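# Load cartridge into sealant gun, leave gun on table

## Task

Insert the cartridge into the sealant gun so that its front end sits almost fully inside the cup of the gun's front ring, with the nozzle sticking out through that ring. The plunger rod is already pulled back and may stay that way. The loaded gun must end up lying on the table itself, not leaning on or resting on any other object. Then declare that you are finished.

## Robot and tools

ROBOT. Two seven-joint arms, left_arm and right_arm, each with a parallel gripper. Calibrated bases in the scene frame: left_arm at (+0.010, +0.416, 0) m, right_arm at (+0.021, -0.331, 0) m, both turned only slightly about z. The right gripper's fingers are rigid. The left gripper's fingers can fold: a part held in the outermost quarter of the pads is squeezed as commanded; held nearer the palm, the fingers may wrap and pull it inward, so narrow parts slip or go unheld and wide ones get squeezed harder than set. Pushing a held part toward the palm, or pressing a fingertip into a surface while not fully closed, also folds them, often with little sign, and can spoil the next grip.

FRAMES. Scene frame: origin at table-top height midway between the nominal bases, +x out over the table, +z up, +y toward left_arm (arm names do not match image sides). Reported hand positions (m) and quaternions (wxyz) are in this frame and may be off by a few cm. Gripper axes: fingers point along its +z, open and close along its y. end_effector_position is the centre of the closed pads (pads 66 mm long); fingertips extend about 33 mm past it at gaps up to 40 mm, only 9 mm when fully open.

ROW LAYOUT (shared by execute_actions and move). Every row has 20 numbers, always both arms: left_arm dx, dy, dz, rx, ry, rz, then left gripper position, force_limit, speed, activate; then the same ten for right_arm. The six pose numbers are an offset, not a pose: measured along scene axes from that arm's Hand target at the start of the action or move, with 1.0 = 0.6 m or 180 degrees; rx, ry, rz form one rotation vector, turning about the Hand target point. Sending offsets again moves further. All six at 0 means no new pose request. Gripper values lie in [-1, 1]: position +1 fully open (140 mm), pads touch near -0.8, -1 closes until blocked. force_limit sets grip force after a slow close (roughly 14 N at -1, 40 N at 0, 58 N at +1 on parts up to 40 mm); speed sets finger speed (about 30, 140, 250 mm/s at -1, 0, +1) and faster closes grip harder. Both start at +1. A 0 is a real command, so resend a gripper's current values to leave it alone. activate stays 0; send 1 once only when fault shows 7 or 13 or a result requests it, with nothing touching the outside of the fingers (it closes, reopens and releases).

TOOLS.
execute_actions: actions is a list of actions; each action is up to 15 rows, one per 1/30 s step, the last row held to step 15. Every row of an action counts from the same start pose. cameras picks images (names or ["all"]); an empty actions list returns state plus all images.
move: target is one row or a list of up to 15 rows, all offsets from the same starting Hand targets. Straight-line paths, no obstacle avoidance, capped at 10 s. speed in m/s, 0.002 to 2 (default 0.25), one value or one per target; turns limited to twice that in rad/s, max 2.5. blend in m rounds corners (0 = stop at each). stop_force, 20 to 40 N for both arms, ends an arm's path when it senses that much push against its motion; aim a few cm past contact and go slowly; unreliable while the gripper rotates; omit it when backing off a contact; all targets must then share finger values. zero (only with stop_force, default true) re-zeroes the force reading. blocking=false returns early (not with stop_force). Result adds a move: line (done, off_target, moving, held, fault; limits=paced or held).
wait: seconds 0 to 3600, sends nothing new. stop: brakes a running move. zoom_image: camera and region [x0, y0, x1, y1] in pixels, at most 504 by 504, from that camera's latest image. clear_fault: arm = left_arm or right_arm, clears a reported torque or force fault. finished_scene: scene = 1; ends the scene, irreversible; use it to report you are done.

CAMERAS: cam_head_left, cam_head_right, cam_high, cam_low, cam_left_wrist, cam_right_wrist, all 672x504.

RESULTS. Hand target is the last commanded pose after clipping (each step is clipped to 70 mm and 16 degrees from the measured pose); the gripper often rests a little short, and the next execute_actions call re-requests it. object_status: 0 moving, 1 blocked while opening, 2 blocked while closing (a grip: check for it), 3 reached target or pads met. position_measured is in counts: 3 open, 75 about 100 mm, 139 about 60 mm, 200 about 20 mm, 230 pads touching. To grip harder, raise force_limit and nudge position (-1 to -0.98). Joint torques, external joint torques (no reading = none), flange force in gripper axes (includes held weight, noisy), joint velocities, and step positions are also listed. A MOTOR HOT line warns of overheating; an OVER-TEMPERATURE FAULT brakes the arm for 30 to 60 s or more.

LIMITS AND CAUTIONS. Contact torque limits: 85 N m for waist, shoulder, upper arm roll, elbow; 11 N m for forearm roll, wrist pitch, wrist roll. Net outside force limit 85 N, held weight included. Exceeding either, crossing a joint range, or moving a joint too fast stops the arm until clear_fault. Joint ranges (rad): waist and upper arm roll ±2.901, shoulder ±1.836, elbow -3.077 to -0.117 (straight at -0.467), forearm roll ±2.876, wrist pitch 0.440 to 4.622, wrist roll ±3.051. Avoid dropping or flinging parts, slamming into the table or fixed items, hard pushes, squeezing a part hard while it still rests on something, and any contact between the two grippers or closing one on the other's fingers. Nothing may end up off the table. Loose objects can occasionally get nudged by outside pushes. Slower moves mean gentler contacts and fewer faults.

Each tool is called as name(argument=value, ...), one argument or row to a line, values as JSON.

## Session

execute_actions(
  actions=[],
)

Scene clock: 0.00 s.
left_arm: end_effector_position=(+0.4165, +0.4055, +0.2201) position_measured=3 object_status=3 fault=0 end_effector_quat_wxyz=(-0.242, +0.094, +0.958, -0.125) | right_arm: end_effector_position=(+0.5854, -0.1969, +0.2071) position_measured=3 object_status=3 fault=0 end_effector_quat_wxyz=(-0.121, +0.688, -0.713, -0.050)
Joint positions: left_arm=[0.02 0.086 0.058 -1.966 -0.152 1.52 1.895] | right_arm=[0.168 0 -0.009 -2.154 0.294 2.272 -0.002]
Joint velocities: within noise
Joint torques (N m): no reading
External joint torques (N m): no reading
Flange force (N): no reading
Hand target: left_arm +0.4165, +0.4055, +0.2201; -0.242, +0.094, +0.958, -0.125 | right_arm +0.5854, -0.1969, +0.2071; -0.121, +0.688, -0.713, -0.050
Tool commands: left_gripper/position=+1.0 left_gripper/force_limit=+1.0 left_gripper/speed=+1.0 left_gripper/activate=+0.0 right_gripper/position=+1.0 right_gripper/force_limit=+1.0 right_gripper/speed=+1.0 right_gripper/activate=+0.0
camera_calibration:
cam_left_wrist: T_world_to_cam=[[0.12635, 0.94573, -0.29937, -0.36144], [0.98054, -0.16478, -0.1067, -0.31748], [-0.15024, -0.28007, -0.94815, 0.52853]] pos_world=[0.43638, 0.43753, 0.35905]
cam_right_wrist: T_world_to_cam=[[-0.99366, 0.02852, -0.10874, 0.61905], [-0.03624, 0.8344, 0.54997, 0.07775], [0.10642, 0.55042, -0.82808, 0.36567]] pos_world=[0.57903, -0.2838, 0.32736]

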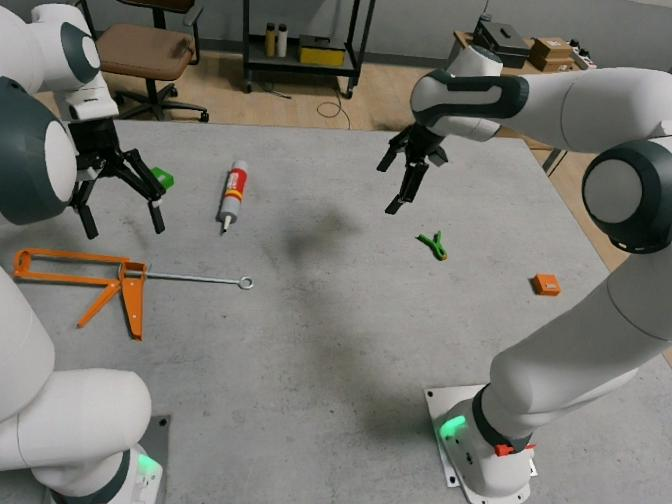

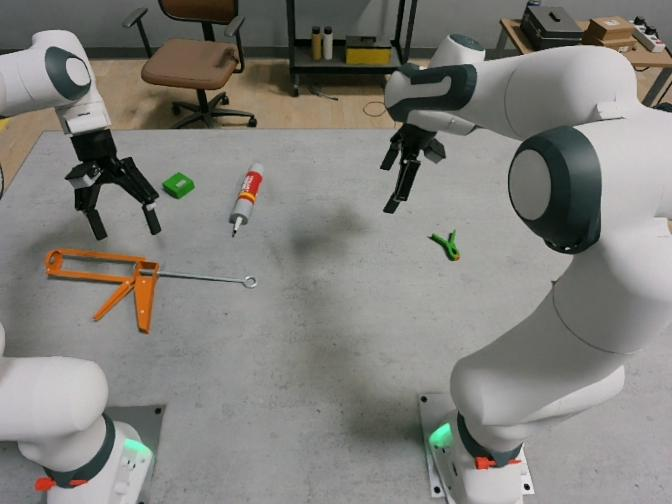

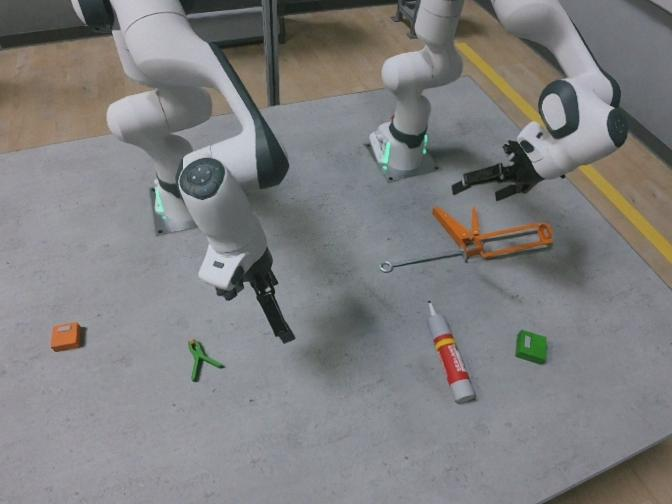

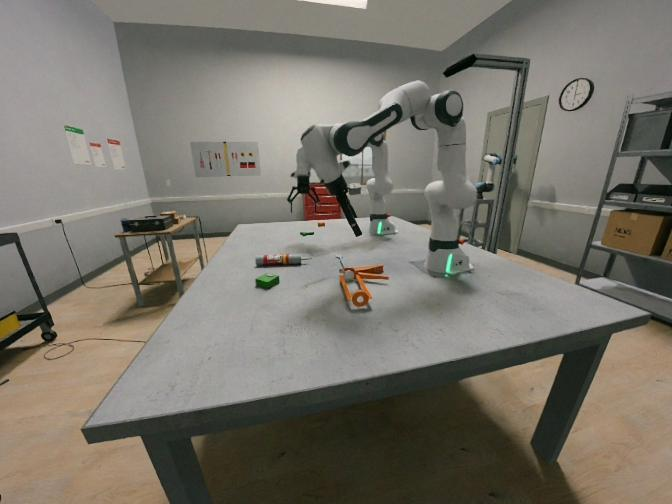

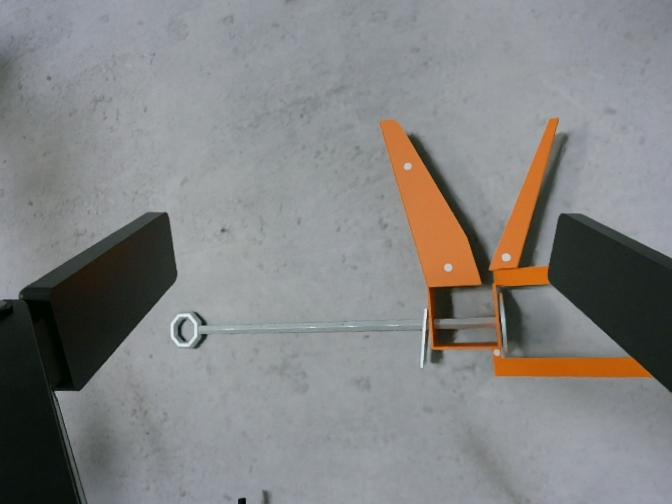

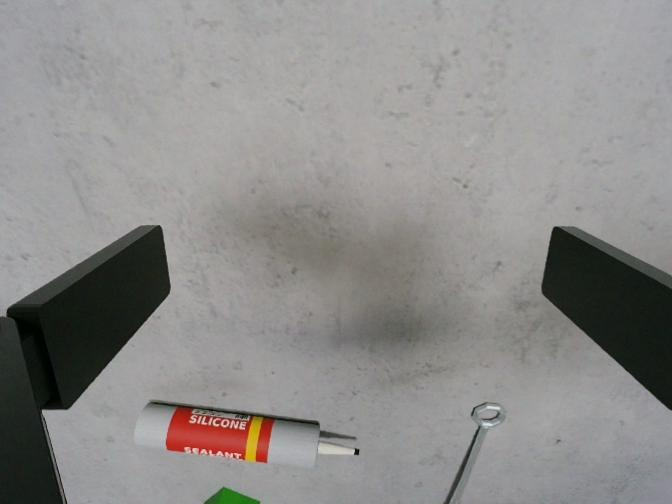

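move(
  target=[0.081,0.291,0.05,0.1855,-0.0681,0.5197,1,1,1,0,0,0,0,0,0,0,1,1,1,0],
  cameras=["cam_left_wrist","cam_high"],
)

zoom_image(
  camera="cam_high",
  region=[370, 190, 570, 420],
)

Scene clock: 19.97 s.
left_arm: end_effector_position=(+0.4648, +0.5792, +0.2494) position_measured=3 object_status=3 fault=0 end_effector_quat_wxyz=(-0.003, -0.674, +0.739, +0.000) | right_arm: end_effector_position=(+0.5854, -0.1969, +0.2071) position_measured=3 object_status=3 fault=0 end_effector_quat_wxyz=(-0.121, +0.688, -0.713, -0.050)
Joint positions: left_arm=[0.326 -0.211 0.003 -2.227 -0.001 2.011 0.437] | right_arm=[0.168 0 -0.009 -2.154 0.294 2.272 -0.002]
Joint velocities: left_arm=[-0.001 -0.003 0 0.001 0 0 -0.007] | right_arm=[within noise]
Joint torques (N m): left_arm=[1.02 -25.04 -1.25 24.39 0.94 2.91 -0.39] | right_arm=[-1.17 -31.08 -0.57 23.56 0.65 2.85 -0.01]
External joint torques (N m): left_arm=[0.98 0.08 -1.09 -0.31 0.26 0.37 -0.39] | right_arm=[-1.15 0.91 -0.55 -0.57 0 0.13 0]
Flange force (N): left_arm=[1.3 0.2 1.6] | right_arm=[1.8 -0.6 1.6]
Hand target: left_arm +0.4651, +0.5801, +0.2501; +0.000, -0.676, +0.737, +0.000 | right_arm +0.5854, -0.1969, +0.2071; -0.121, +0.688, -0.713, -0.050
Off the commanded pose: left_arm 0.001 m, 0 deg | right_arm 0.000 m, 0 deg.
move: done
cam_left_wrist: T_world_to_cam=[[-0.99446, 0.10483, -0.00732, 0.41209], [0.09561, 0.93153, 0.35088, -0.67085], [0.0436, 0.34824, -0.93639, 0.15538]] pos_world=[0.46718, 0.52761, 0.3839]
Images, in order (width x height): cam_high 672x504, cam_left_wrist 672x504.

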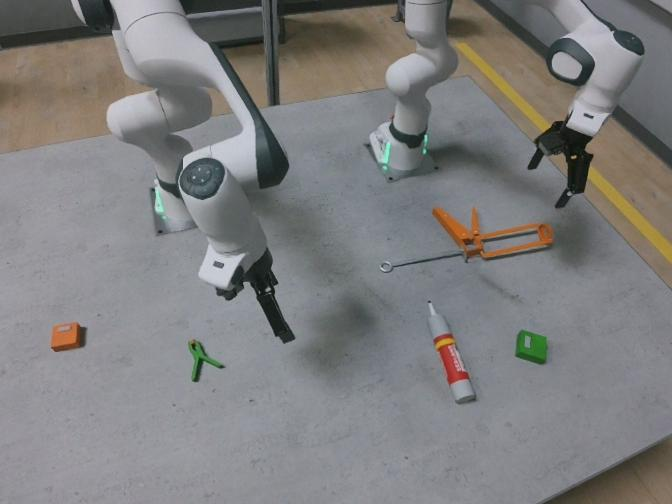

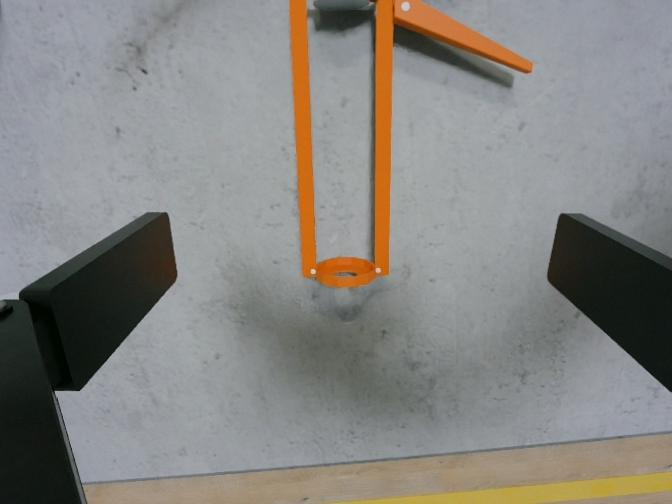

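Scaled by 2.191.

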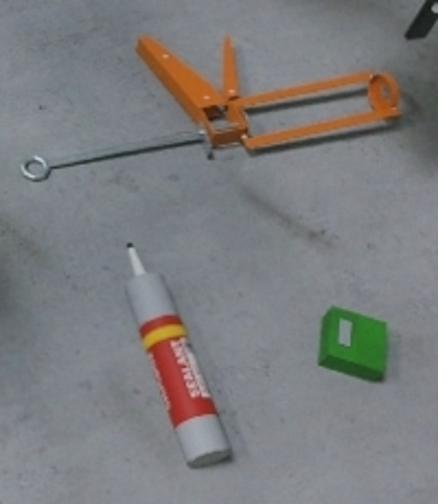

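zoom_image(
  camera="cam_left_wrist",
  region=[290, 230, 400, 310],
)

zoom_image(
  camera="cam_left_wrist",
  region=[280, 0, 420, 120],
)

Scaled by 4.582.

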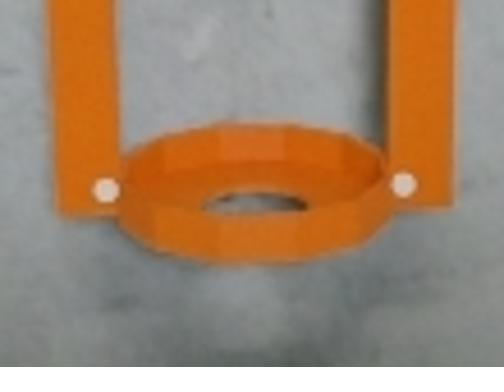

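Scaled by 3.600.

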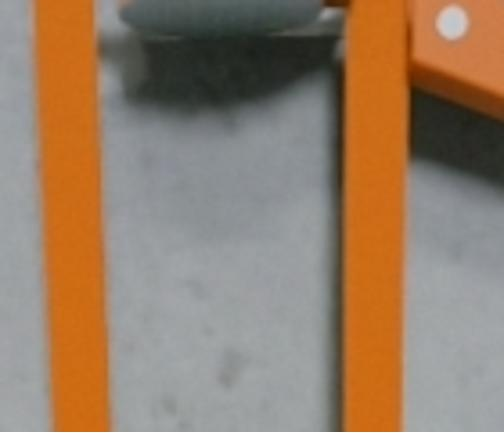

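move(
  target=[0.317,-0.6,0,0,0,0.483,1,1,1,0,0,0,0,0,0,0,1,1,1,0],
  speed=0.35,
  cameras=["cam_left_wrist","cam_high"],
)

Scene clock: 28.73 s.
left_arm: end_effector_position=(+0.6565, +0.2205, +0.2520) position_measured=3 object_status=3 fault=0 end_effector_quat_wxyz=(+0.000, +0.997, -0.073, +0.003) | right_arm: end_effector_position=(+0.5854, -0.1969, +0.2071) position_measured=3 object_status=3 fault=0 end_effector_quat_wxyz=(-0.121, +0.688, -0.713, -0.050)
Joint positions: left_arm=[-0.168 0.385 -0.175 -1.467 0.07 1.852 -1.758] | right_arm=[0.168 0 -0.009 -2.154 0.294 2.272 -0.002]
Joint velocities: left_arm=[0 0 0 0 0.001 0 -0.005] | right_arm=[within noise]
Joint torques (N m): left_arm=[0.12 -44.66 -2.01 25.66 0.42 2.47 -0.34] | right_arm=[-1.21 -31.04 -0.59 23.55 0.64 2.84 0.03]
External joint torques (N m): left_arm=[0.04 0.54 -0.38 0.64 -0.45 -0.2 -0.34] | right_arm=[-1.31 1 -0.68 -0.66 -0.01 0.11 0.05]
Flange force (N): left_arm=[5.4 1.4 -1.7] | right_arm=[2.0 -0.7 1.7]
Hand target: left_arm +0.6553, +0.2201, +0.2501; +0.000, +0.998, -0.070, +0.000 | right_arm +0.5854, -0.1969, +0.2071; -0.121, +0.688, -0.713, -0.050
Off the commanded pose: left_arm 0.002 m, 1 deg | right_arm 0.000 m, 0 deg.
move: done; limits=paced
cam_left_wrist: T_world_to_cam=[[-0.15926, -0.98717, -0.01143, 0.33383], [-0.92578, 0.14531, 0.34903, 0.4885], [-0.3429, 0.06617, -0.93704, 0.59045]] pos_world=[0.70787, 0.21949, 0.38659]
Images, in order (width x height): cam_high 672x504, cam_left_wrist 672x504.

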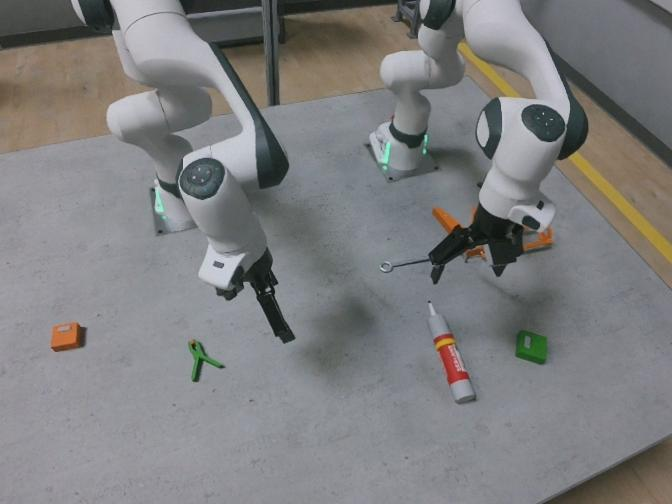

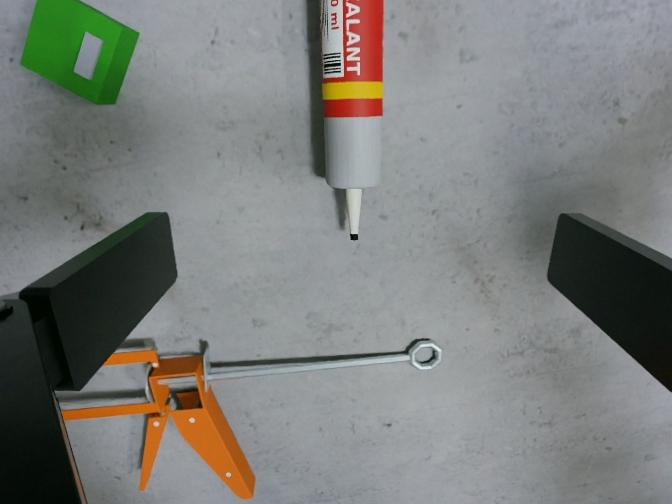

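move(
  target=[0.0578,0.108,-0.29,0,0,0,-1,0,1,0,0,0,0,0,0,0,1,1,1,0],
  speed=0.3,
)

move(
  target=[0,0,-0.1,0,0,0,-1,0,1,0,0,0,0,0,0,0,1,1,1,0],
  speed=0.012,
  stop_force=20,
  cameras=["cam_left_wrist"],
)

Scene clock: 38.80 s.
left_arm: end_effector_position=(+0.6883, +0.2845, +0.0757) position_measured=236 object_status=3 fault=0 end_effector_quat_wxyz=(+0.001, +0.998, -0.067, -0.003) | right_arm: end_effector_position=(+0.5854, -0.1969, +0.2071) position_measured=3 object_status=3 fault=0 end_effector_quat_wxyz=(-0.121, +0.688, -0.713, -0.050)
Joint positions: left_arm=[-0.09 0.593 -0.14 -1.601 0.093 2.182 -1.682] | right_arm=[0.168 0 -0.009 -2.154 0.294 2.272 -0.002]
Joint velocities: left_arm=[-0.001 0.001 -0.001 0.001 -0.001 0.002 0.004] | right_arm=[within noise]
Joint torques (N m): left_arm=[1 -49.83 -3.28 24.25 0.97 3.02 0.13] | right_arm=[-1.16 -31.05 -0.54 23.53 0.64 2.84 0.02]
External joint torques (N m): left_arm=[0.93 -0.31 -1.33 0.59 0.24 0.37 0.13] | right_arm=[-1.21 1.06 -0.58 -0.69 -0.01 0.11 0.04]
Flange force (N): left_arm=[0.9 -0.9 -0.3] | right_arm=[1.8 -0.6 1.9]
Hand target: left_arm +0.6900, +0.2849, +0.0761; +0.000, +0.998, -0.070, +0.000 | right_arm +0.5854, -0.1969, +0.2071; -0.121, +0.688, -0.713, -0.050
Off the commanded pose: left_arm 0.002 m, 0 deg | right_arm 0.000 m, 0 deg.
move: done

Scene clock: 44.17 s.
left_arm: end_effector_position=(+0.6901, +0.2846, +0.0286) position_measured=236 object_status=3 fault=0 end_effector_quat_wxyz=(+0.001, +0.998, -0.070, +0.000) | right_arm: end_effector_position=(+0.5854, -0.1969, +0.2071) position_measured=3 object_status=3 fault=0 end_effector_quat_wxyz=(-0.121, +0.688, -0.713, -0.050)
Joint positions: left_arm=[-0.095 0.663 -0.131 -1.614 0.104 2.27 -1.68] | right_arm=[0.168 0 -0.009 -2.154 0.294 2.272 -0.002]
Joint torques (N m): left_arm=[0.05 -40.8 -1.87 20.99 1.07 5.59 -0.19] | right_arm=[-1.17 -31.04 -0.51 23.58 0.64 2.83 0.04]
External joint torques (N m): left_arm=[-0.02 9.78 0.14 -1.99 0.39 2.93 -0.19] | right_arm=[-1.23 0.96 -0.57 -0.55 -0.01 0.11 0.06]
Flange force (N): left_arm=[12.2 1.0 20.8] | right_arm=[1.7 -0.9 1.6]
Hand target: left_arm +0.6897, +0.2849, +0.0163; +0.000, +0.998, -0.070, +0.000 | right_arm +0.5854, -0.1969, +0.2071; -0.121, +0.688, -0.713, -0.050
Off the commanded pose: left_arm 0.013 m, 0 deg | right_arm 0.000 m, 0 deg.
move: contact (left_arm)
cam_left_wrist: T_world_to_cam=[[-0.15341, -0.98812, -0.00947, 0.39613], [-0.92435, 0.14011, 0.35489, 0.58853], [-0.34934, 0.0632, -0.93486, 0.39365]] pos_world=[0.74229, 0.28409, 0.16289]

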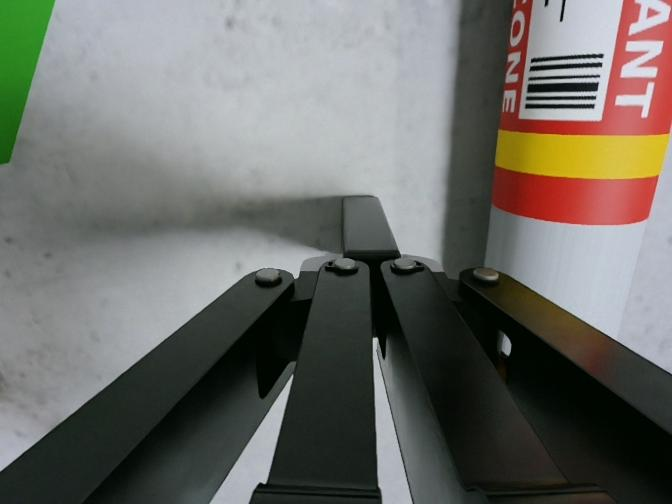

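move(
  target=[
    [0,0,0.16,0,0,0,-1,0,1,0,0,0,0,0,0,0,1,1,1,0],
    [0.0068,-0.1185,0.18,0,0,0,0.4,0,1,0,0,0,0,0,0,0,1,1,1,0],
  ],
  speed=0.3,
  blend=[0.02,0],
  cameras=["cam_left_wrist"],
)

Scene clock: 49.70 s.
left_arm: end_effector_position=(+0.6952, +0.2141, +0.1264) position_measured=78 object_status=0 fault=0 end_effector_quat_wxyz=(+0.000, +0.997, -0.073, +0.003) | right_arm: end_effector_position=(+0.5854, -0.1969, +0.2071) position_measured=3 object_status=3 fault=0 end_effector_quat_wxyz=(-0.121, +0.688, -0.713, -0.050)
Joint positions: left_arm=[-0.194 0.602 -0.141 -1.451 0.091 2.052 -1.762] | right_arm=[0.168 0 -0.009 -2.154 0.294 2.272 -0.002]
Joint torques (N m): left_arm=[0.54 -50.45 -2.9 25.14 0.47 2.46 -0.27] | right_arm=[-1.16 -31.07 -0.54 23.57 0.64 2.85 0.02]
External joint torques (N m): left_arm=[0.33 0.25 -1.11 0.58 -0.34 -0.2 -0.27] | right_arm=[-1.27 0.77 -0.65 -0.52 -0.01 0.13 0.04]
Flange force (N): left_arm=[4.2 0.9 -0.9] | right_arm=[1.9 -0.5 1.3]
Hand target: left_arm +0.6937, +0.2138, +0.1243; +0.000, +0.998, -0.070, +0.000 | right_arm +0.5854, -0.1969, +0.2071; -0.121, +0.688, -0.713, -0.050
Off the commanded pose: left_arm 0.003 m, 0 deg | right_arm 0.000 m, 0 deg.
move: done
cam_left_wrist: T_world_to_cam=[[-0.15777, -0.98741, -0.01109, 0.33128], [-0.92588, 0.14401, 0.3493, 0.56939], [-0.34331, 0.06538, -0.93695, 0.4868]] pos_world=[0.74657, 0.21329, 0.26089]

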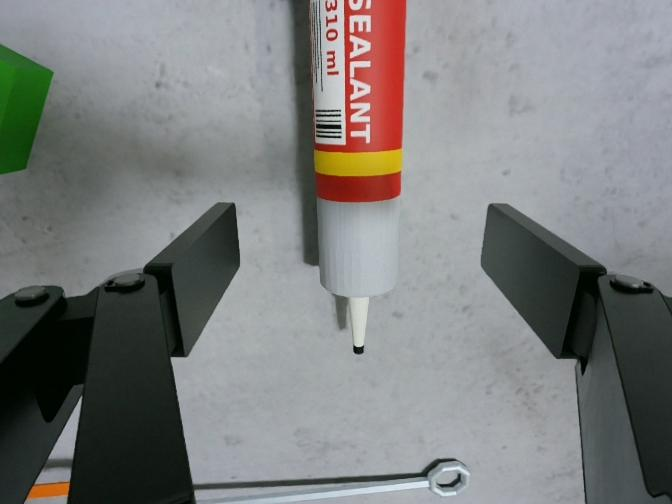

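move(
  target=[
    [-0.001,-0.005,-0.1305,0,0,0,0.4,0,1,0,0,0,0,0,0,0,1,1,1,0],
    [-0.001,-0.005,-0.1305,0,0,0,-1,-0.5,-1,0,0,0,0,0,0,0,1,1,1,0],
  ],
  speed=0.12,
  cameras=["cam_left_wrist"],
)

Scene clock: 54.63 s.
left_arm: end_effector_position=(+0.6920, +0.2113, +0.0460) position_measured=158 object_status=0 fault=0 end_effector_quat_wxyz=(+0.000, +0.997, -0.072, -0.002) | right_arm: end_effector_position=(+0.5854, -0.1969, +0.2071) position_measured=3 object_status=3 fault=0 end_effector_quat_wxyz=(-0.121, +0.688, -0.713, -0.050)
Joint positions: left_arm=[-0.206 0.7 -0.127 -1.5 0.098 2.19 -1.772] | right_arm=[0.168 0 -0.009 -2.154 0.294 2.272 -0.002]
Joint torques (N m): left_arm=[0.13 -52.01 -2.6 24.03 0.64 3.02 -0.24] | right_arm=[-1.18 -31.03 -0.5 23.59 0.65 2.84 -0.04]
External joint torques (N m): left_arm=[0.13 0.25 -0.61 0.31 -0.1 0.36 -0.24] | right_arm=[-1.2 0.85 -0.53 -0.51 -0.01 0.13 -0.03]
Flange force (N): left_arm=[1.4 0.5 0.8] | right_arm=[1.8 -0.7 1.5]
Hand target: left_arm +0.6931, +0.2108, +0.0460; +0.000, +0.998, -0.070, +0.000 | right_arm +0.5854, -0.1969, +0.2071; -0.121, +0.688, -0.713, -0.050
Off the commanded pose: left_arm 0.001 m, 0 deg | right_arm 0.000 m, 0 deg.
move: done
cam_left_wrist: T_world_to_cam=[[-0.15588, -0.98773, -0.00972, 0.32582], [-0.92281, 0.14211, 0.35809, 0.5927], [-0.35231, 0.06478, -0.93364, 0.41683]] pos_world=[0.7446, 0.21059, 0.18009]

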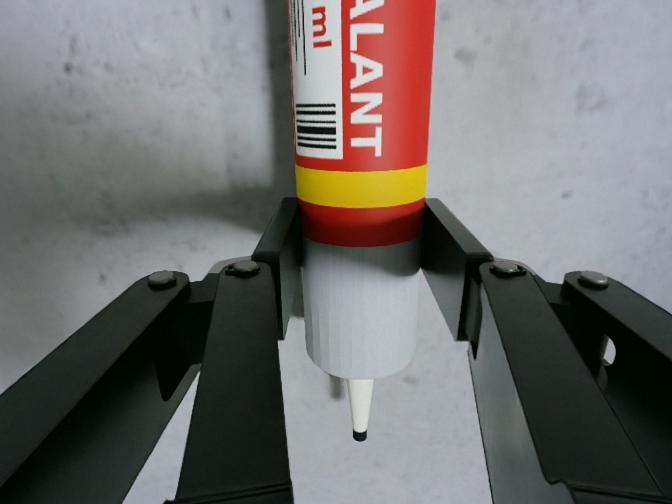

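move(
  target=[
    [-0.148,0.021,0.002,0,0,0,-1,-0.5,-1,0,0,0,0,0,0,0,1,1,1,0],
    [-0.148,0.021,0.002,0,0,0,0.3,-0.5,-0.5,0,0,0,0,0,0,0,1,1,1,0],
    [-0.023,0.0035,0.12,0,0,0,0.3,-0.5,-0.5,0,0,0,0,0,0,0,1,1,1,0],
  ],
  speed=[0.06,0.06,0.2],
  cameras=["cam_left_wrist"],
)

Scene clock: 60.40 s.
left_arm: end_effector_position=(+0.6808, +0.2128, +0.1198) position_measured=91 object_status=3 fault=0 end_effector_quat_wxyz=(+0.001, +0.998, -0.068, +0.003) | right_arm: end_effector_position=(+0.5854, -0.1969, +0.2071) position_measured=3 object_status=3 fault=0 end_effector_quat_wxyz=(-0.121, +0.688, -0.713, -0.050)
Joint positions: left_arm=[-0.203 0.561 -0.131 -1.534 0.08 2.095 -1.775] | right_arm=[0.168 0 -0.009 -2.154 0.294 2.272 -0.002]
Joint velocities: left_arm=[-0.001 0 0.001 0 0.001 -0.005 0.001] | right_arm=[within noise]
Joint torques (N m): left_arm=[0.56 -49.36 -3.12 24.97 0.67 2.5 0.15] | right_arm=[-1.21 -31 -0.53 23.56 0.65 2.84 0.01]
External joint torques (N m): left_arm=[0.44 0.15 -1.5 0.62 -0.12 -0.17 0.15] | right_arm=[-1.2 1.03 -0.53 -0.61 0 0.11 0.03]
Flange force (N): left_arm=[3.8 0.3 -0.9] | right_arm=[1.8 -0.8 1.8]
Hand target: left_arm +0.6793, +0.2129, +0.1180; +0.000, +0.998, -0.070, +0.000 | right_arm +0.5854, -0.1969, +0.2071; -0.121, +0.688, -0.713, -0.050
Off the commanded pose: left_arm 0.002 m, 0 deg | right_arm 0.000 m, 0 deg.
move: done
cam_left_wrist: T_world_to_cam=[[-0.14756, -0.98901, -0.00912, 0.32081], [-0.92717, 0.13511, 0.34944, 0.56125], [-0.34437, 0.06002, -0.93691, 0.47763]] pos_world=[0.7322, 0.21279, 0.25429]

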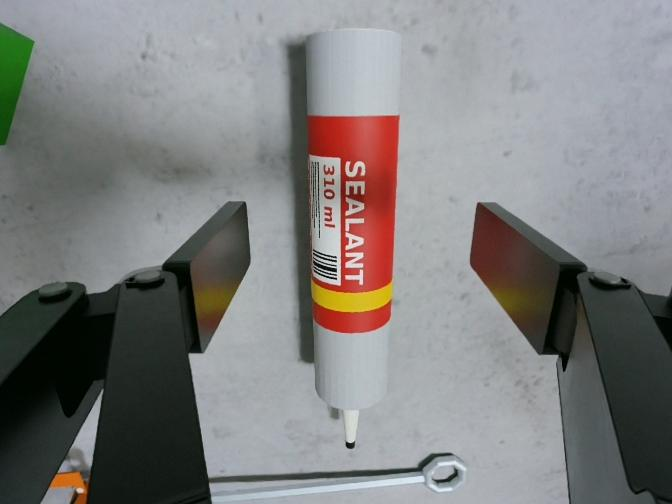

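move(
  target=[
    [-0.0232,0.0033,-0.116,0,0,0,0.3,-0.5,-0.5,0,0,0,0,0,0,0,1,1,1,0],
    [-0.0232,0.0033,-0.116,0,0,0,-1,-0.1,-1,0,0,0,0,0,0,0,1,1,1,0],
  ],
  speed=0.12,
)

move(
  target=[0,0,0.1,0,0,0,-1,-0.1,-1,0,0,0,0,0,0,0,1,1,1,0],
  speed=0.12,
  cameras=["cam_left_wrist","cam_low"],
)

zoom_image(
  camera="cam_low",
  region=[220, 200, 340, 300],
)

Scene clock: 67.27 s.
left_arm: end_effector_position=(+0.6648, +0.2152, +0.0487) position_measured=158 object_status=0 fault=0 end_effector_quat_wxyz=(+0.001, +0.997, -0.072, -0.002) | right_arm: end_effector_position=(+0.5854, -0.1969, +0.2071) position_measured=3 object_status=3 fault=0 end_effector_quat_wxyz=(-0.121, +0.688, -0.713, -0.050)
Joint positions: left_arm=[-0.208 0.61 -0.123 -1.646 0.088 2.248 -1.776] | right_arm=[0.168 0 -0.009 -2.154 0.294 2.272 -0.002]
Joint torques (N m): left_arm=[0.13 -48.56 -2.34 23.05 0.6 3.01 -0.24] | right_arm=[-1.16 -31.03 -0.57 23.59 0.65 2.85 0]
External joint torques (N m): left_arm=[0.15 1.15 -0.57 -0.2 -0.11 0.35 -0.24] | right_arm=[-1.15 0.86 -0.56 -0.53 -0.01 0.12 0.02]
Flange force (N): left_arm=[1.4 0.5 2.3] | right_arm=[1.7 -0.7 1.5]
Hand target: left_arm +0.6654, +0.2149, +0.0484; +0.000, +0.998, -0.070, +0.000 | right_arm +0.5854, -0.1969, +0.2071; -0.121, +0.688, -0.713, -0.050
Off the commanded pose: left_arm 0.001 m, 0 deg | right_arm 0.000 m, 0 deg.
move: done

Scene clock: 68.50 s.
left_arm: end_effector_position=(+0.6645, +0.2157, +0.1053) position_measured=158 object_status=2 fault=0 end_effector_quat_wxyz=(-0.001, +0.998, -0.069, -0.002) | right_arm: end_effector_position=(+0.5854, -0.1969, +0.2071) position_measured=3 object_status=3 fault=0 end_effector_quat_wxyz=(-0.121, +0.688, -0.713, -0.050)
Joint positions: left_arm=[-0.205 0.533 -0.129 -1.617 0.079 2.141 -1.776] | right_arm=[0.168 0 -0.009 -2.154 0.294 2.272 -0.002]
Joint velocities: left_arm=[0 -0.001 -0.001 -0.001 0 -0.005 -0.001] | right_arm=[within noise]
Joint torques (N m): left_arm=[0.96 -51.15 -3.22 25.85 0.35 2.72 0.02] | right_arm=[-1.19 -31.05 -0.56 23.58 0.65 2.84 0.02]
External joint torques (N m): left_arm=[0.73 -2.57 -1.76 1.78 -0.41 0.07 0.02] | right_arm=[-1.26 0.86 -0.63 -0.55 -0.01 0.12 0.03]
Flange force (N): left_arm=[0.4 -0.4 -4.6] | right_arm=[1.9 -0.6 1.5]
Hand target: left_arm +0.6654, +0.2149, +0.1084; +0.000, +0.998, -0.070, +0.000 | right_arm +0.5854, -0.1969, +0.2071; -0.121, +0.688, -0.713, -0.050
Off the commanded pose: left_arm 0.003 m, 0 deg | right_arm 0.000 m, 0 deg.
move: done
cam_left_wrist: T_world_to_cam=[[-0.15098, -0.98845, -0.01265, 0.32358], [-0.92375, 0.13652, 0.35784, 0.54735], [-0.35199, 0.06572, -0.9337, 0.46178]] pos_world=[0.71701, 0.21478, 0.23939]
Images, in order (width x height): cam_low 672x504, cam_left_wrist 672x504.

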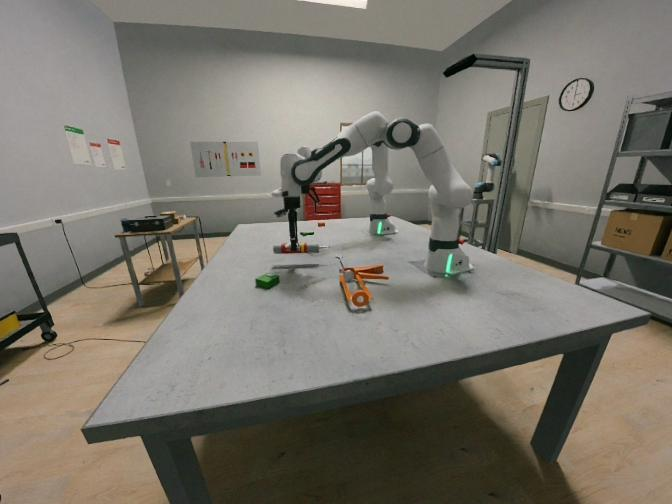

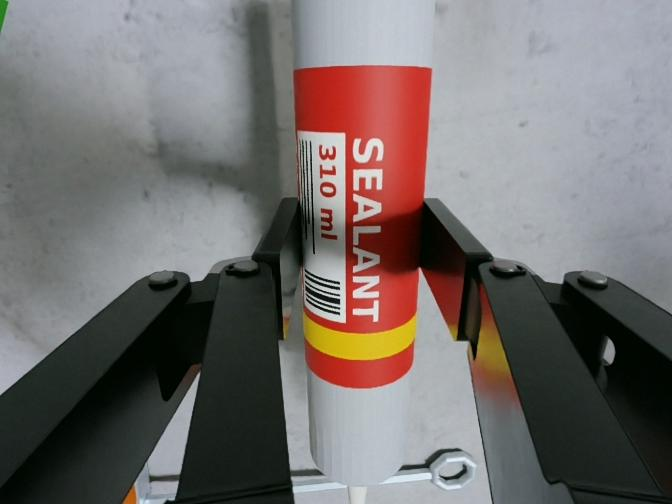

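Scaled by 4.200.

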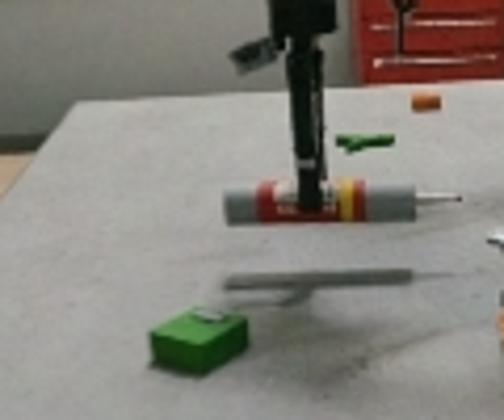

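move(
  target=[
    [0,0,0.12,0,0,0,-1,-0.1,-1,0,0,0,0,0,0,0,1,1,1,0],
    [-0.3363,0.491,0.153,0,0,-0.481,-1,-0.1,-1,0,0,0,0,0,0,0,1,1,1,0],
    [-0.3363,0.491,0.153,0,0,-0.481,-1,-0.1,-1,0,-0.25,0.678,-0.012,-0.0758,0.0353,-0.0152,0.4,-0.5,-0.5,0],
  ],
  speed=[0.3,0.35,0.35],
  blend=[0.04,0.02,0],
  cameras=["all"],
)

Scene clock: 76.83 s.
left_arm: end_effector_position=(+0.4605, +0.5095, +0.1968) position_measured=158 object_status=2 fault=0 end_effector_quat_wxyz=(-0.003, -0.679, +0.734, +0.004) | right_arm: end_effector_position=(+0.4366, +0.2100, +0.2006) position_measured=78 object_status=0 fault=0 end_effector_quat_wxyz=(-0.002, +0.678, -0.735, +0.000)
Joint positions: left_arm=[0.03 -0.229 0.151 -2.382 0.045 2.145 0.246] | right_arm=[0.771 0.435 0.202 -1.527 -0.093 1.956 1.05]
Joint torques (N m): left_arm=[0.31 -24.57 -1.56 26.16 0.19 2.96 0.05] | right_arm=[-1.12 -43.56 2.56 24.3 1.06 2.34 0.2]
External joint torques (N m): left_arm=[0.29 -1.34 -0.4 2.31 -0.43 0.42 0.05] | right_arm=[-1.13 1.74 -0.47 -0.06 0.35 -0.13 0.2]
Flange force (N): left_arm=[-0.7 -3.1 -4.0] | right_arm=[-3.7 -3.8 0.9]
Hand target: left_arm +0.4636, +0.5095, +0.2002; +0.000, +0.678, -0.735, -0.001 | right_arm +0.4354, +0.2099, +0.1999; +0.000, +0.677, -0.736, +0.000
Off the commanded pose: left_arm 0.005 m, 1 deg | right_arm 0.001 m, 0 deg.
move: off_target (left_arm); blend cut to 0.036 m at target 1; limits=paced
cam_left_wrist: T_world_to_cam=[[-0.99585, 0.09102, -0.00005, 0.42095], [0.08508, 0.93101, 0.35495, -0.58279], [0.03235, 0.35347, -0.93489, 0.13268]] pos_world=[0.46449, 0.45737, 0.33092]
cam_right_wrist: T_world_to_cam=[[-0.99821, 0.05846, -0.01236, 0.43525], [0.05084, 0.93963, 0.33839, -0.2812], [0.0314, 0.33716, -0.94093, 0.25224]] pos_world=[0.44085, 0.15374, 0.33787]

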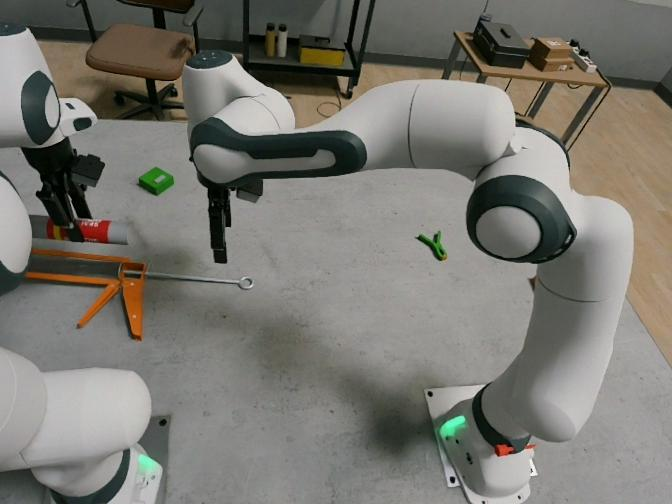

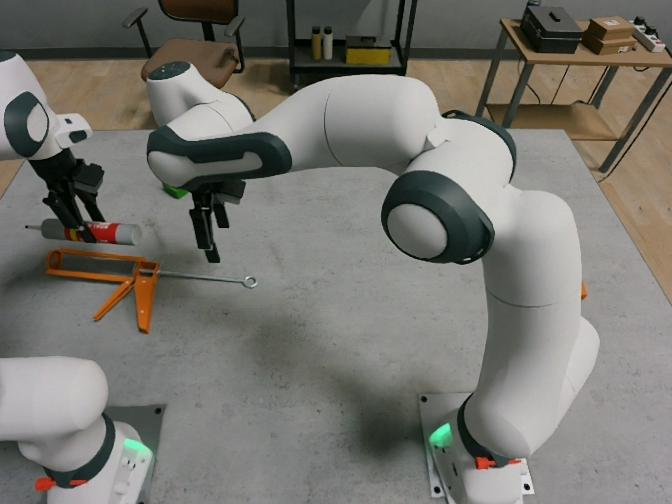

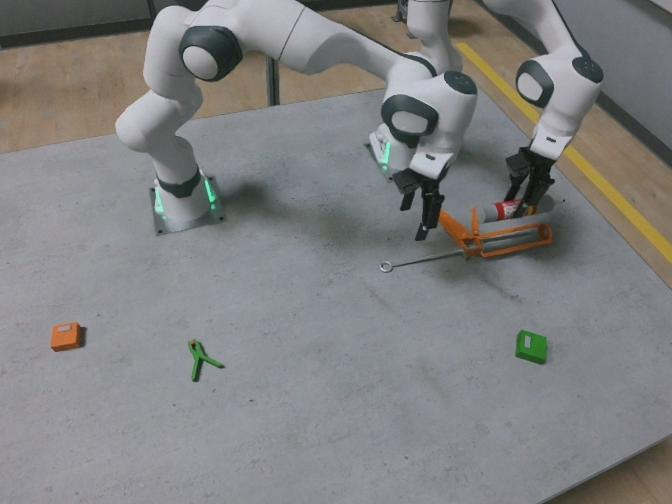

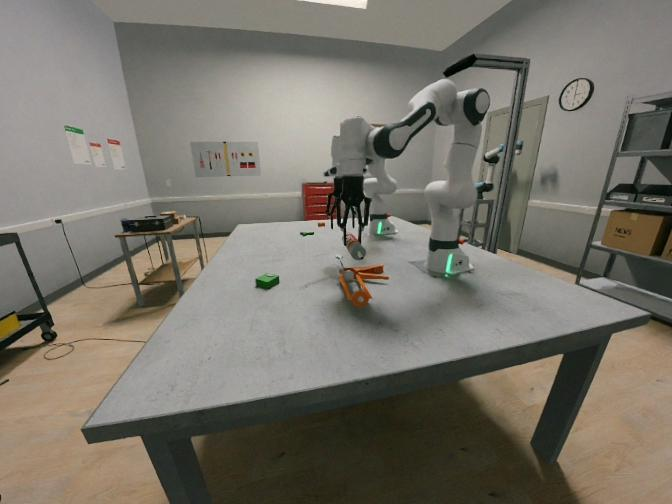

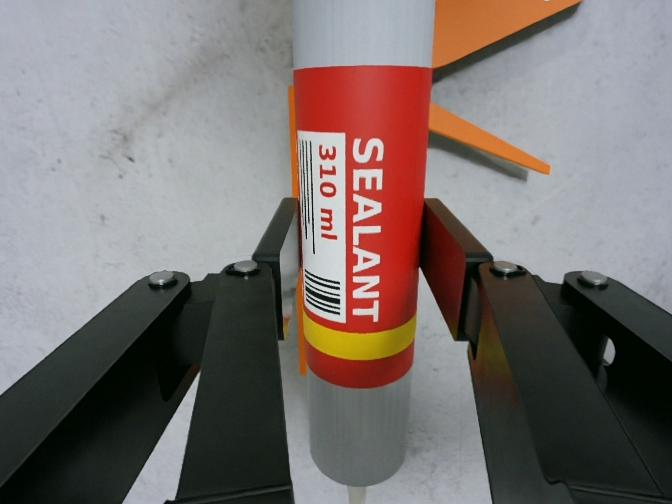

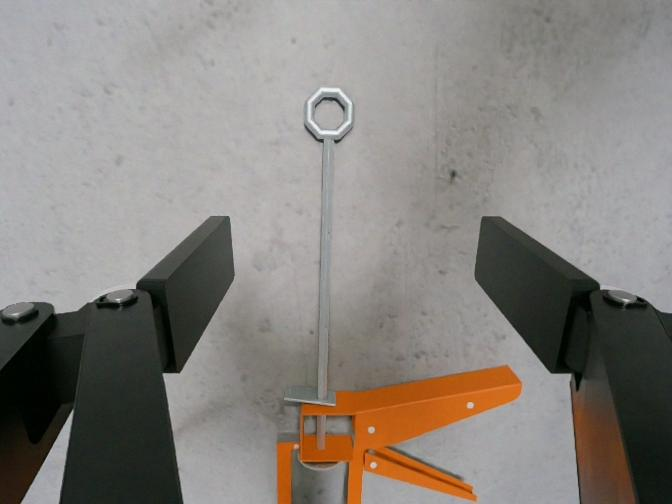

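move(
  target=[
    [0,0,0,0,0,0,-1,-0.1,-1,0,0.0282,-0.0187,-0.25,0,0,0,0.4,-0.5,-0.5,0],
  ],
  speed=0.12,
  cameras=["cam_right_wrist","cam_left_wrist"],
)

Scene clock: 81.00 s.
left_arm: end_effector_position=(+0.4605, +0.5095, +0.1968) position_measured=158 object_status=2 fault=0 end_effector_quat_wxyz=(-0.003, -0.679, +0.734, +0.004) | right_arm: end_effector_position=(+0.4500, +0.1980, +0.0491) position_measured=78 object_status=3 fault=0 end_effector_quat_wxyz=(+0.003, +0.675, -0.737, -0.001)
Joint positions: left_arm=[0.03 -0.229 0.151 -2.382 0.045 2.145 0.246] | right_arm=[0.761 0.604 0.171 -1.66 -0.121 2.248 1.048]
Joint velocities: left_arm=[within noise] | right_arm=[-0.001 -0.001 0 0 -0.001 0.003 0.001]
Joint torques (N m): left_arm=[0.38 -24.57 -1.6 26.17 0.2 2.96 0.05] | right_arm=[-1.38 -46.64 2.92 22.02 0.15 2.82 -0.13]
External joint torques (N m): left_arm=[0.37 -1.44 -0.42 2.33 -0.43 0.43 0.05] | right_arm=[-1.39 1.62 -0.76 -0.59 -0.45 0.37 -0.13]
Flange force (N): left_arm=[-0.6 -2.8 -4.1] | right_arm=[0.6 -2.1 3.3]
Hand target: left_arm +0.4636, +0.5095, +0.2002; +0.000, +0.678, -0.735, -0.001 | right_arm +0.4523, +0.1987, +0.0499; +0.000, -0.677, +0.736, +0.000
Off the commanded pose: left_arm 0.005 m, 1 deg | right_arm 0.003 m, 0 deg.
move: done
cam_left_wrist: T_world_to_cam=[[-0.99584, 0.09112, -0.00001, 0.42089], [0.08518, 0.931, 0.35494, -0.58283], [0.03235, 0.35347, -0.93489, 0.13268]] pos_world=[0.46449, 0.45737, 0.33092]
cam_right_wrist: T_world_to_cam=[[-0.9978, 0.06624, -0.00365, 0.44532], [0.06125, 0.94094, 0.33298, -0.22404], [0.02549, 0.33202, -0.94293, 0.11703]] pos_world=[0.45508, 0.14246, 0.18658]
Images, in order (width x height): cam_left_wrist 672x504, cam_right_wrist 672x504.

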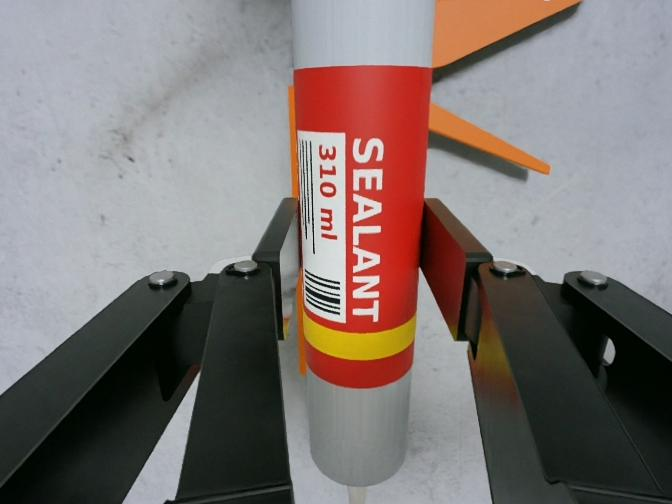

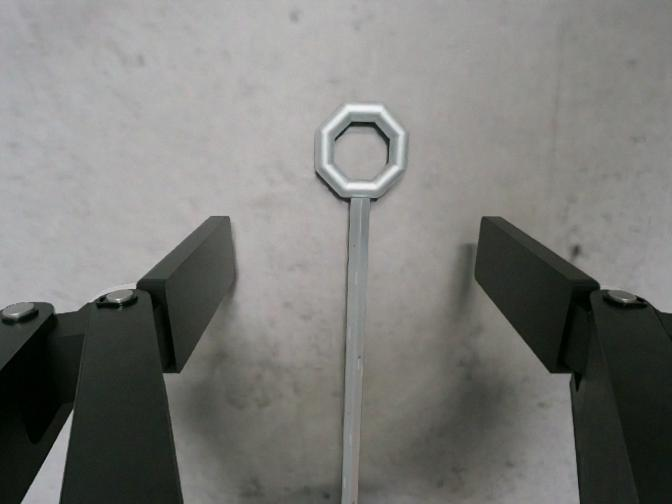

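move(
  target=[
    [0,0,0,0,0,0,-1,-0.1,-1,0,0,0,0,0,0,0,-1,0,-1,0],
  ],
  cameras=["cam_right_wrist"],
)

Scene clock: 85.73 s.
left_arm: end_effector_position=(+0.4605, +0.5095, +0.1968) position_measured=158 object_status=2 fault=0 end_effector_quat_wxyz=(-0.003, -0.679, +0.734, +0.004) | right_arm: end_effector_position=(+0.4509, +0.1980, +0.0492) position_measured=221 object_status=0 fault=0 end_effector_quat_wxyz=(+0.002, +0.675, -0.738, -0.001)
Joint positions: left_arm=[0.03 -0.229 0.151 -2.382 0.045 2.145 0.246] | right_arm=[0.761 0.604 0.17 -1.66 -0.121 2.25 1.048]
Joint torques (N m): left_arm=[0.36 -24.59 -1.58 26.18 0.21 2.97 0.1] | right_arm=[-1.11 -46.25 3.2 21.88 0.23 2.67 -0.16]
External joint torques (N m): left_arm=[0.43 -1.28 -0.32 2.26 -0.42 0.42 0.1] | right_arm=[-1.48 2.15 -0.75 -0.8 -0.37 0.2 -0.16]
Flange force (N): left_arm=[-1.0 -3.0 -3.9] | right_arm=[0.1 -2.6 3.9]
Hand target: left_arm +0.4636, +0.5095, +0.2002; +0.000, +0.678, -0.735, -0.001 | right_arm +0.4523, +0.1987, +0.0499; +0.000, -0.677, +0.736, +0.000
Off the commanded pose: left_arm 0.005 m, 1 deg | right_arm 0.002 m, 0 deg.
move: done
cam_right_wrist: T_world_to_cam=[[-0.99774, 0.06693, -0.00492, 0.44614], [0.06145, 0.94054, 0.33408, -0.22416], [0.02699, 0.33302, -0.94253, 0.11628]] pos_world=[0.45577, 0.14225, 0.18668]

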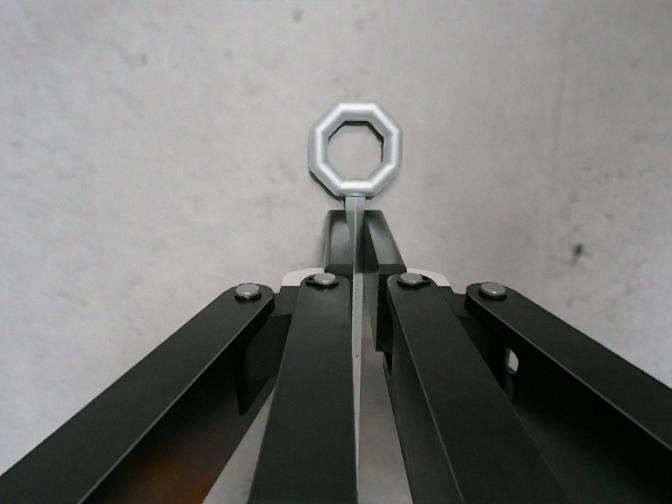

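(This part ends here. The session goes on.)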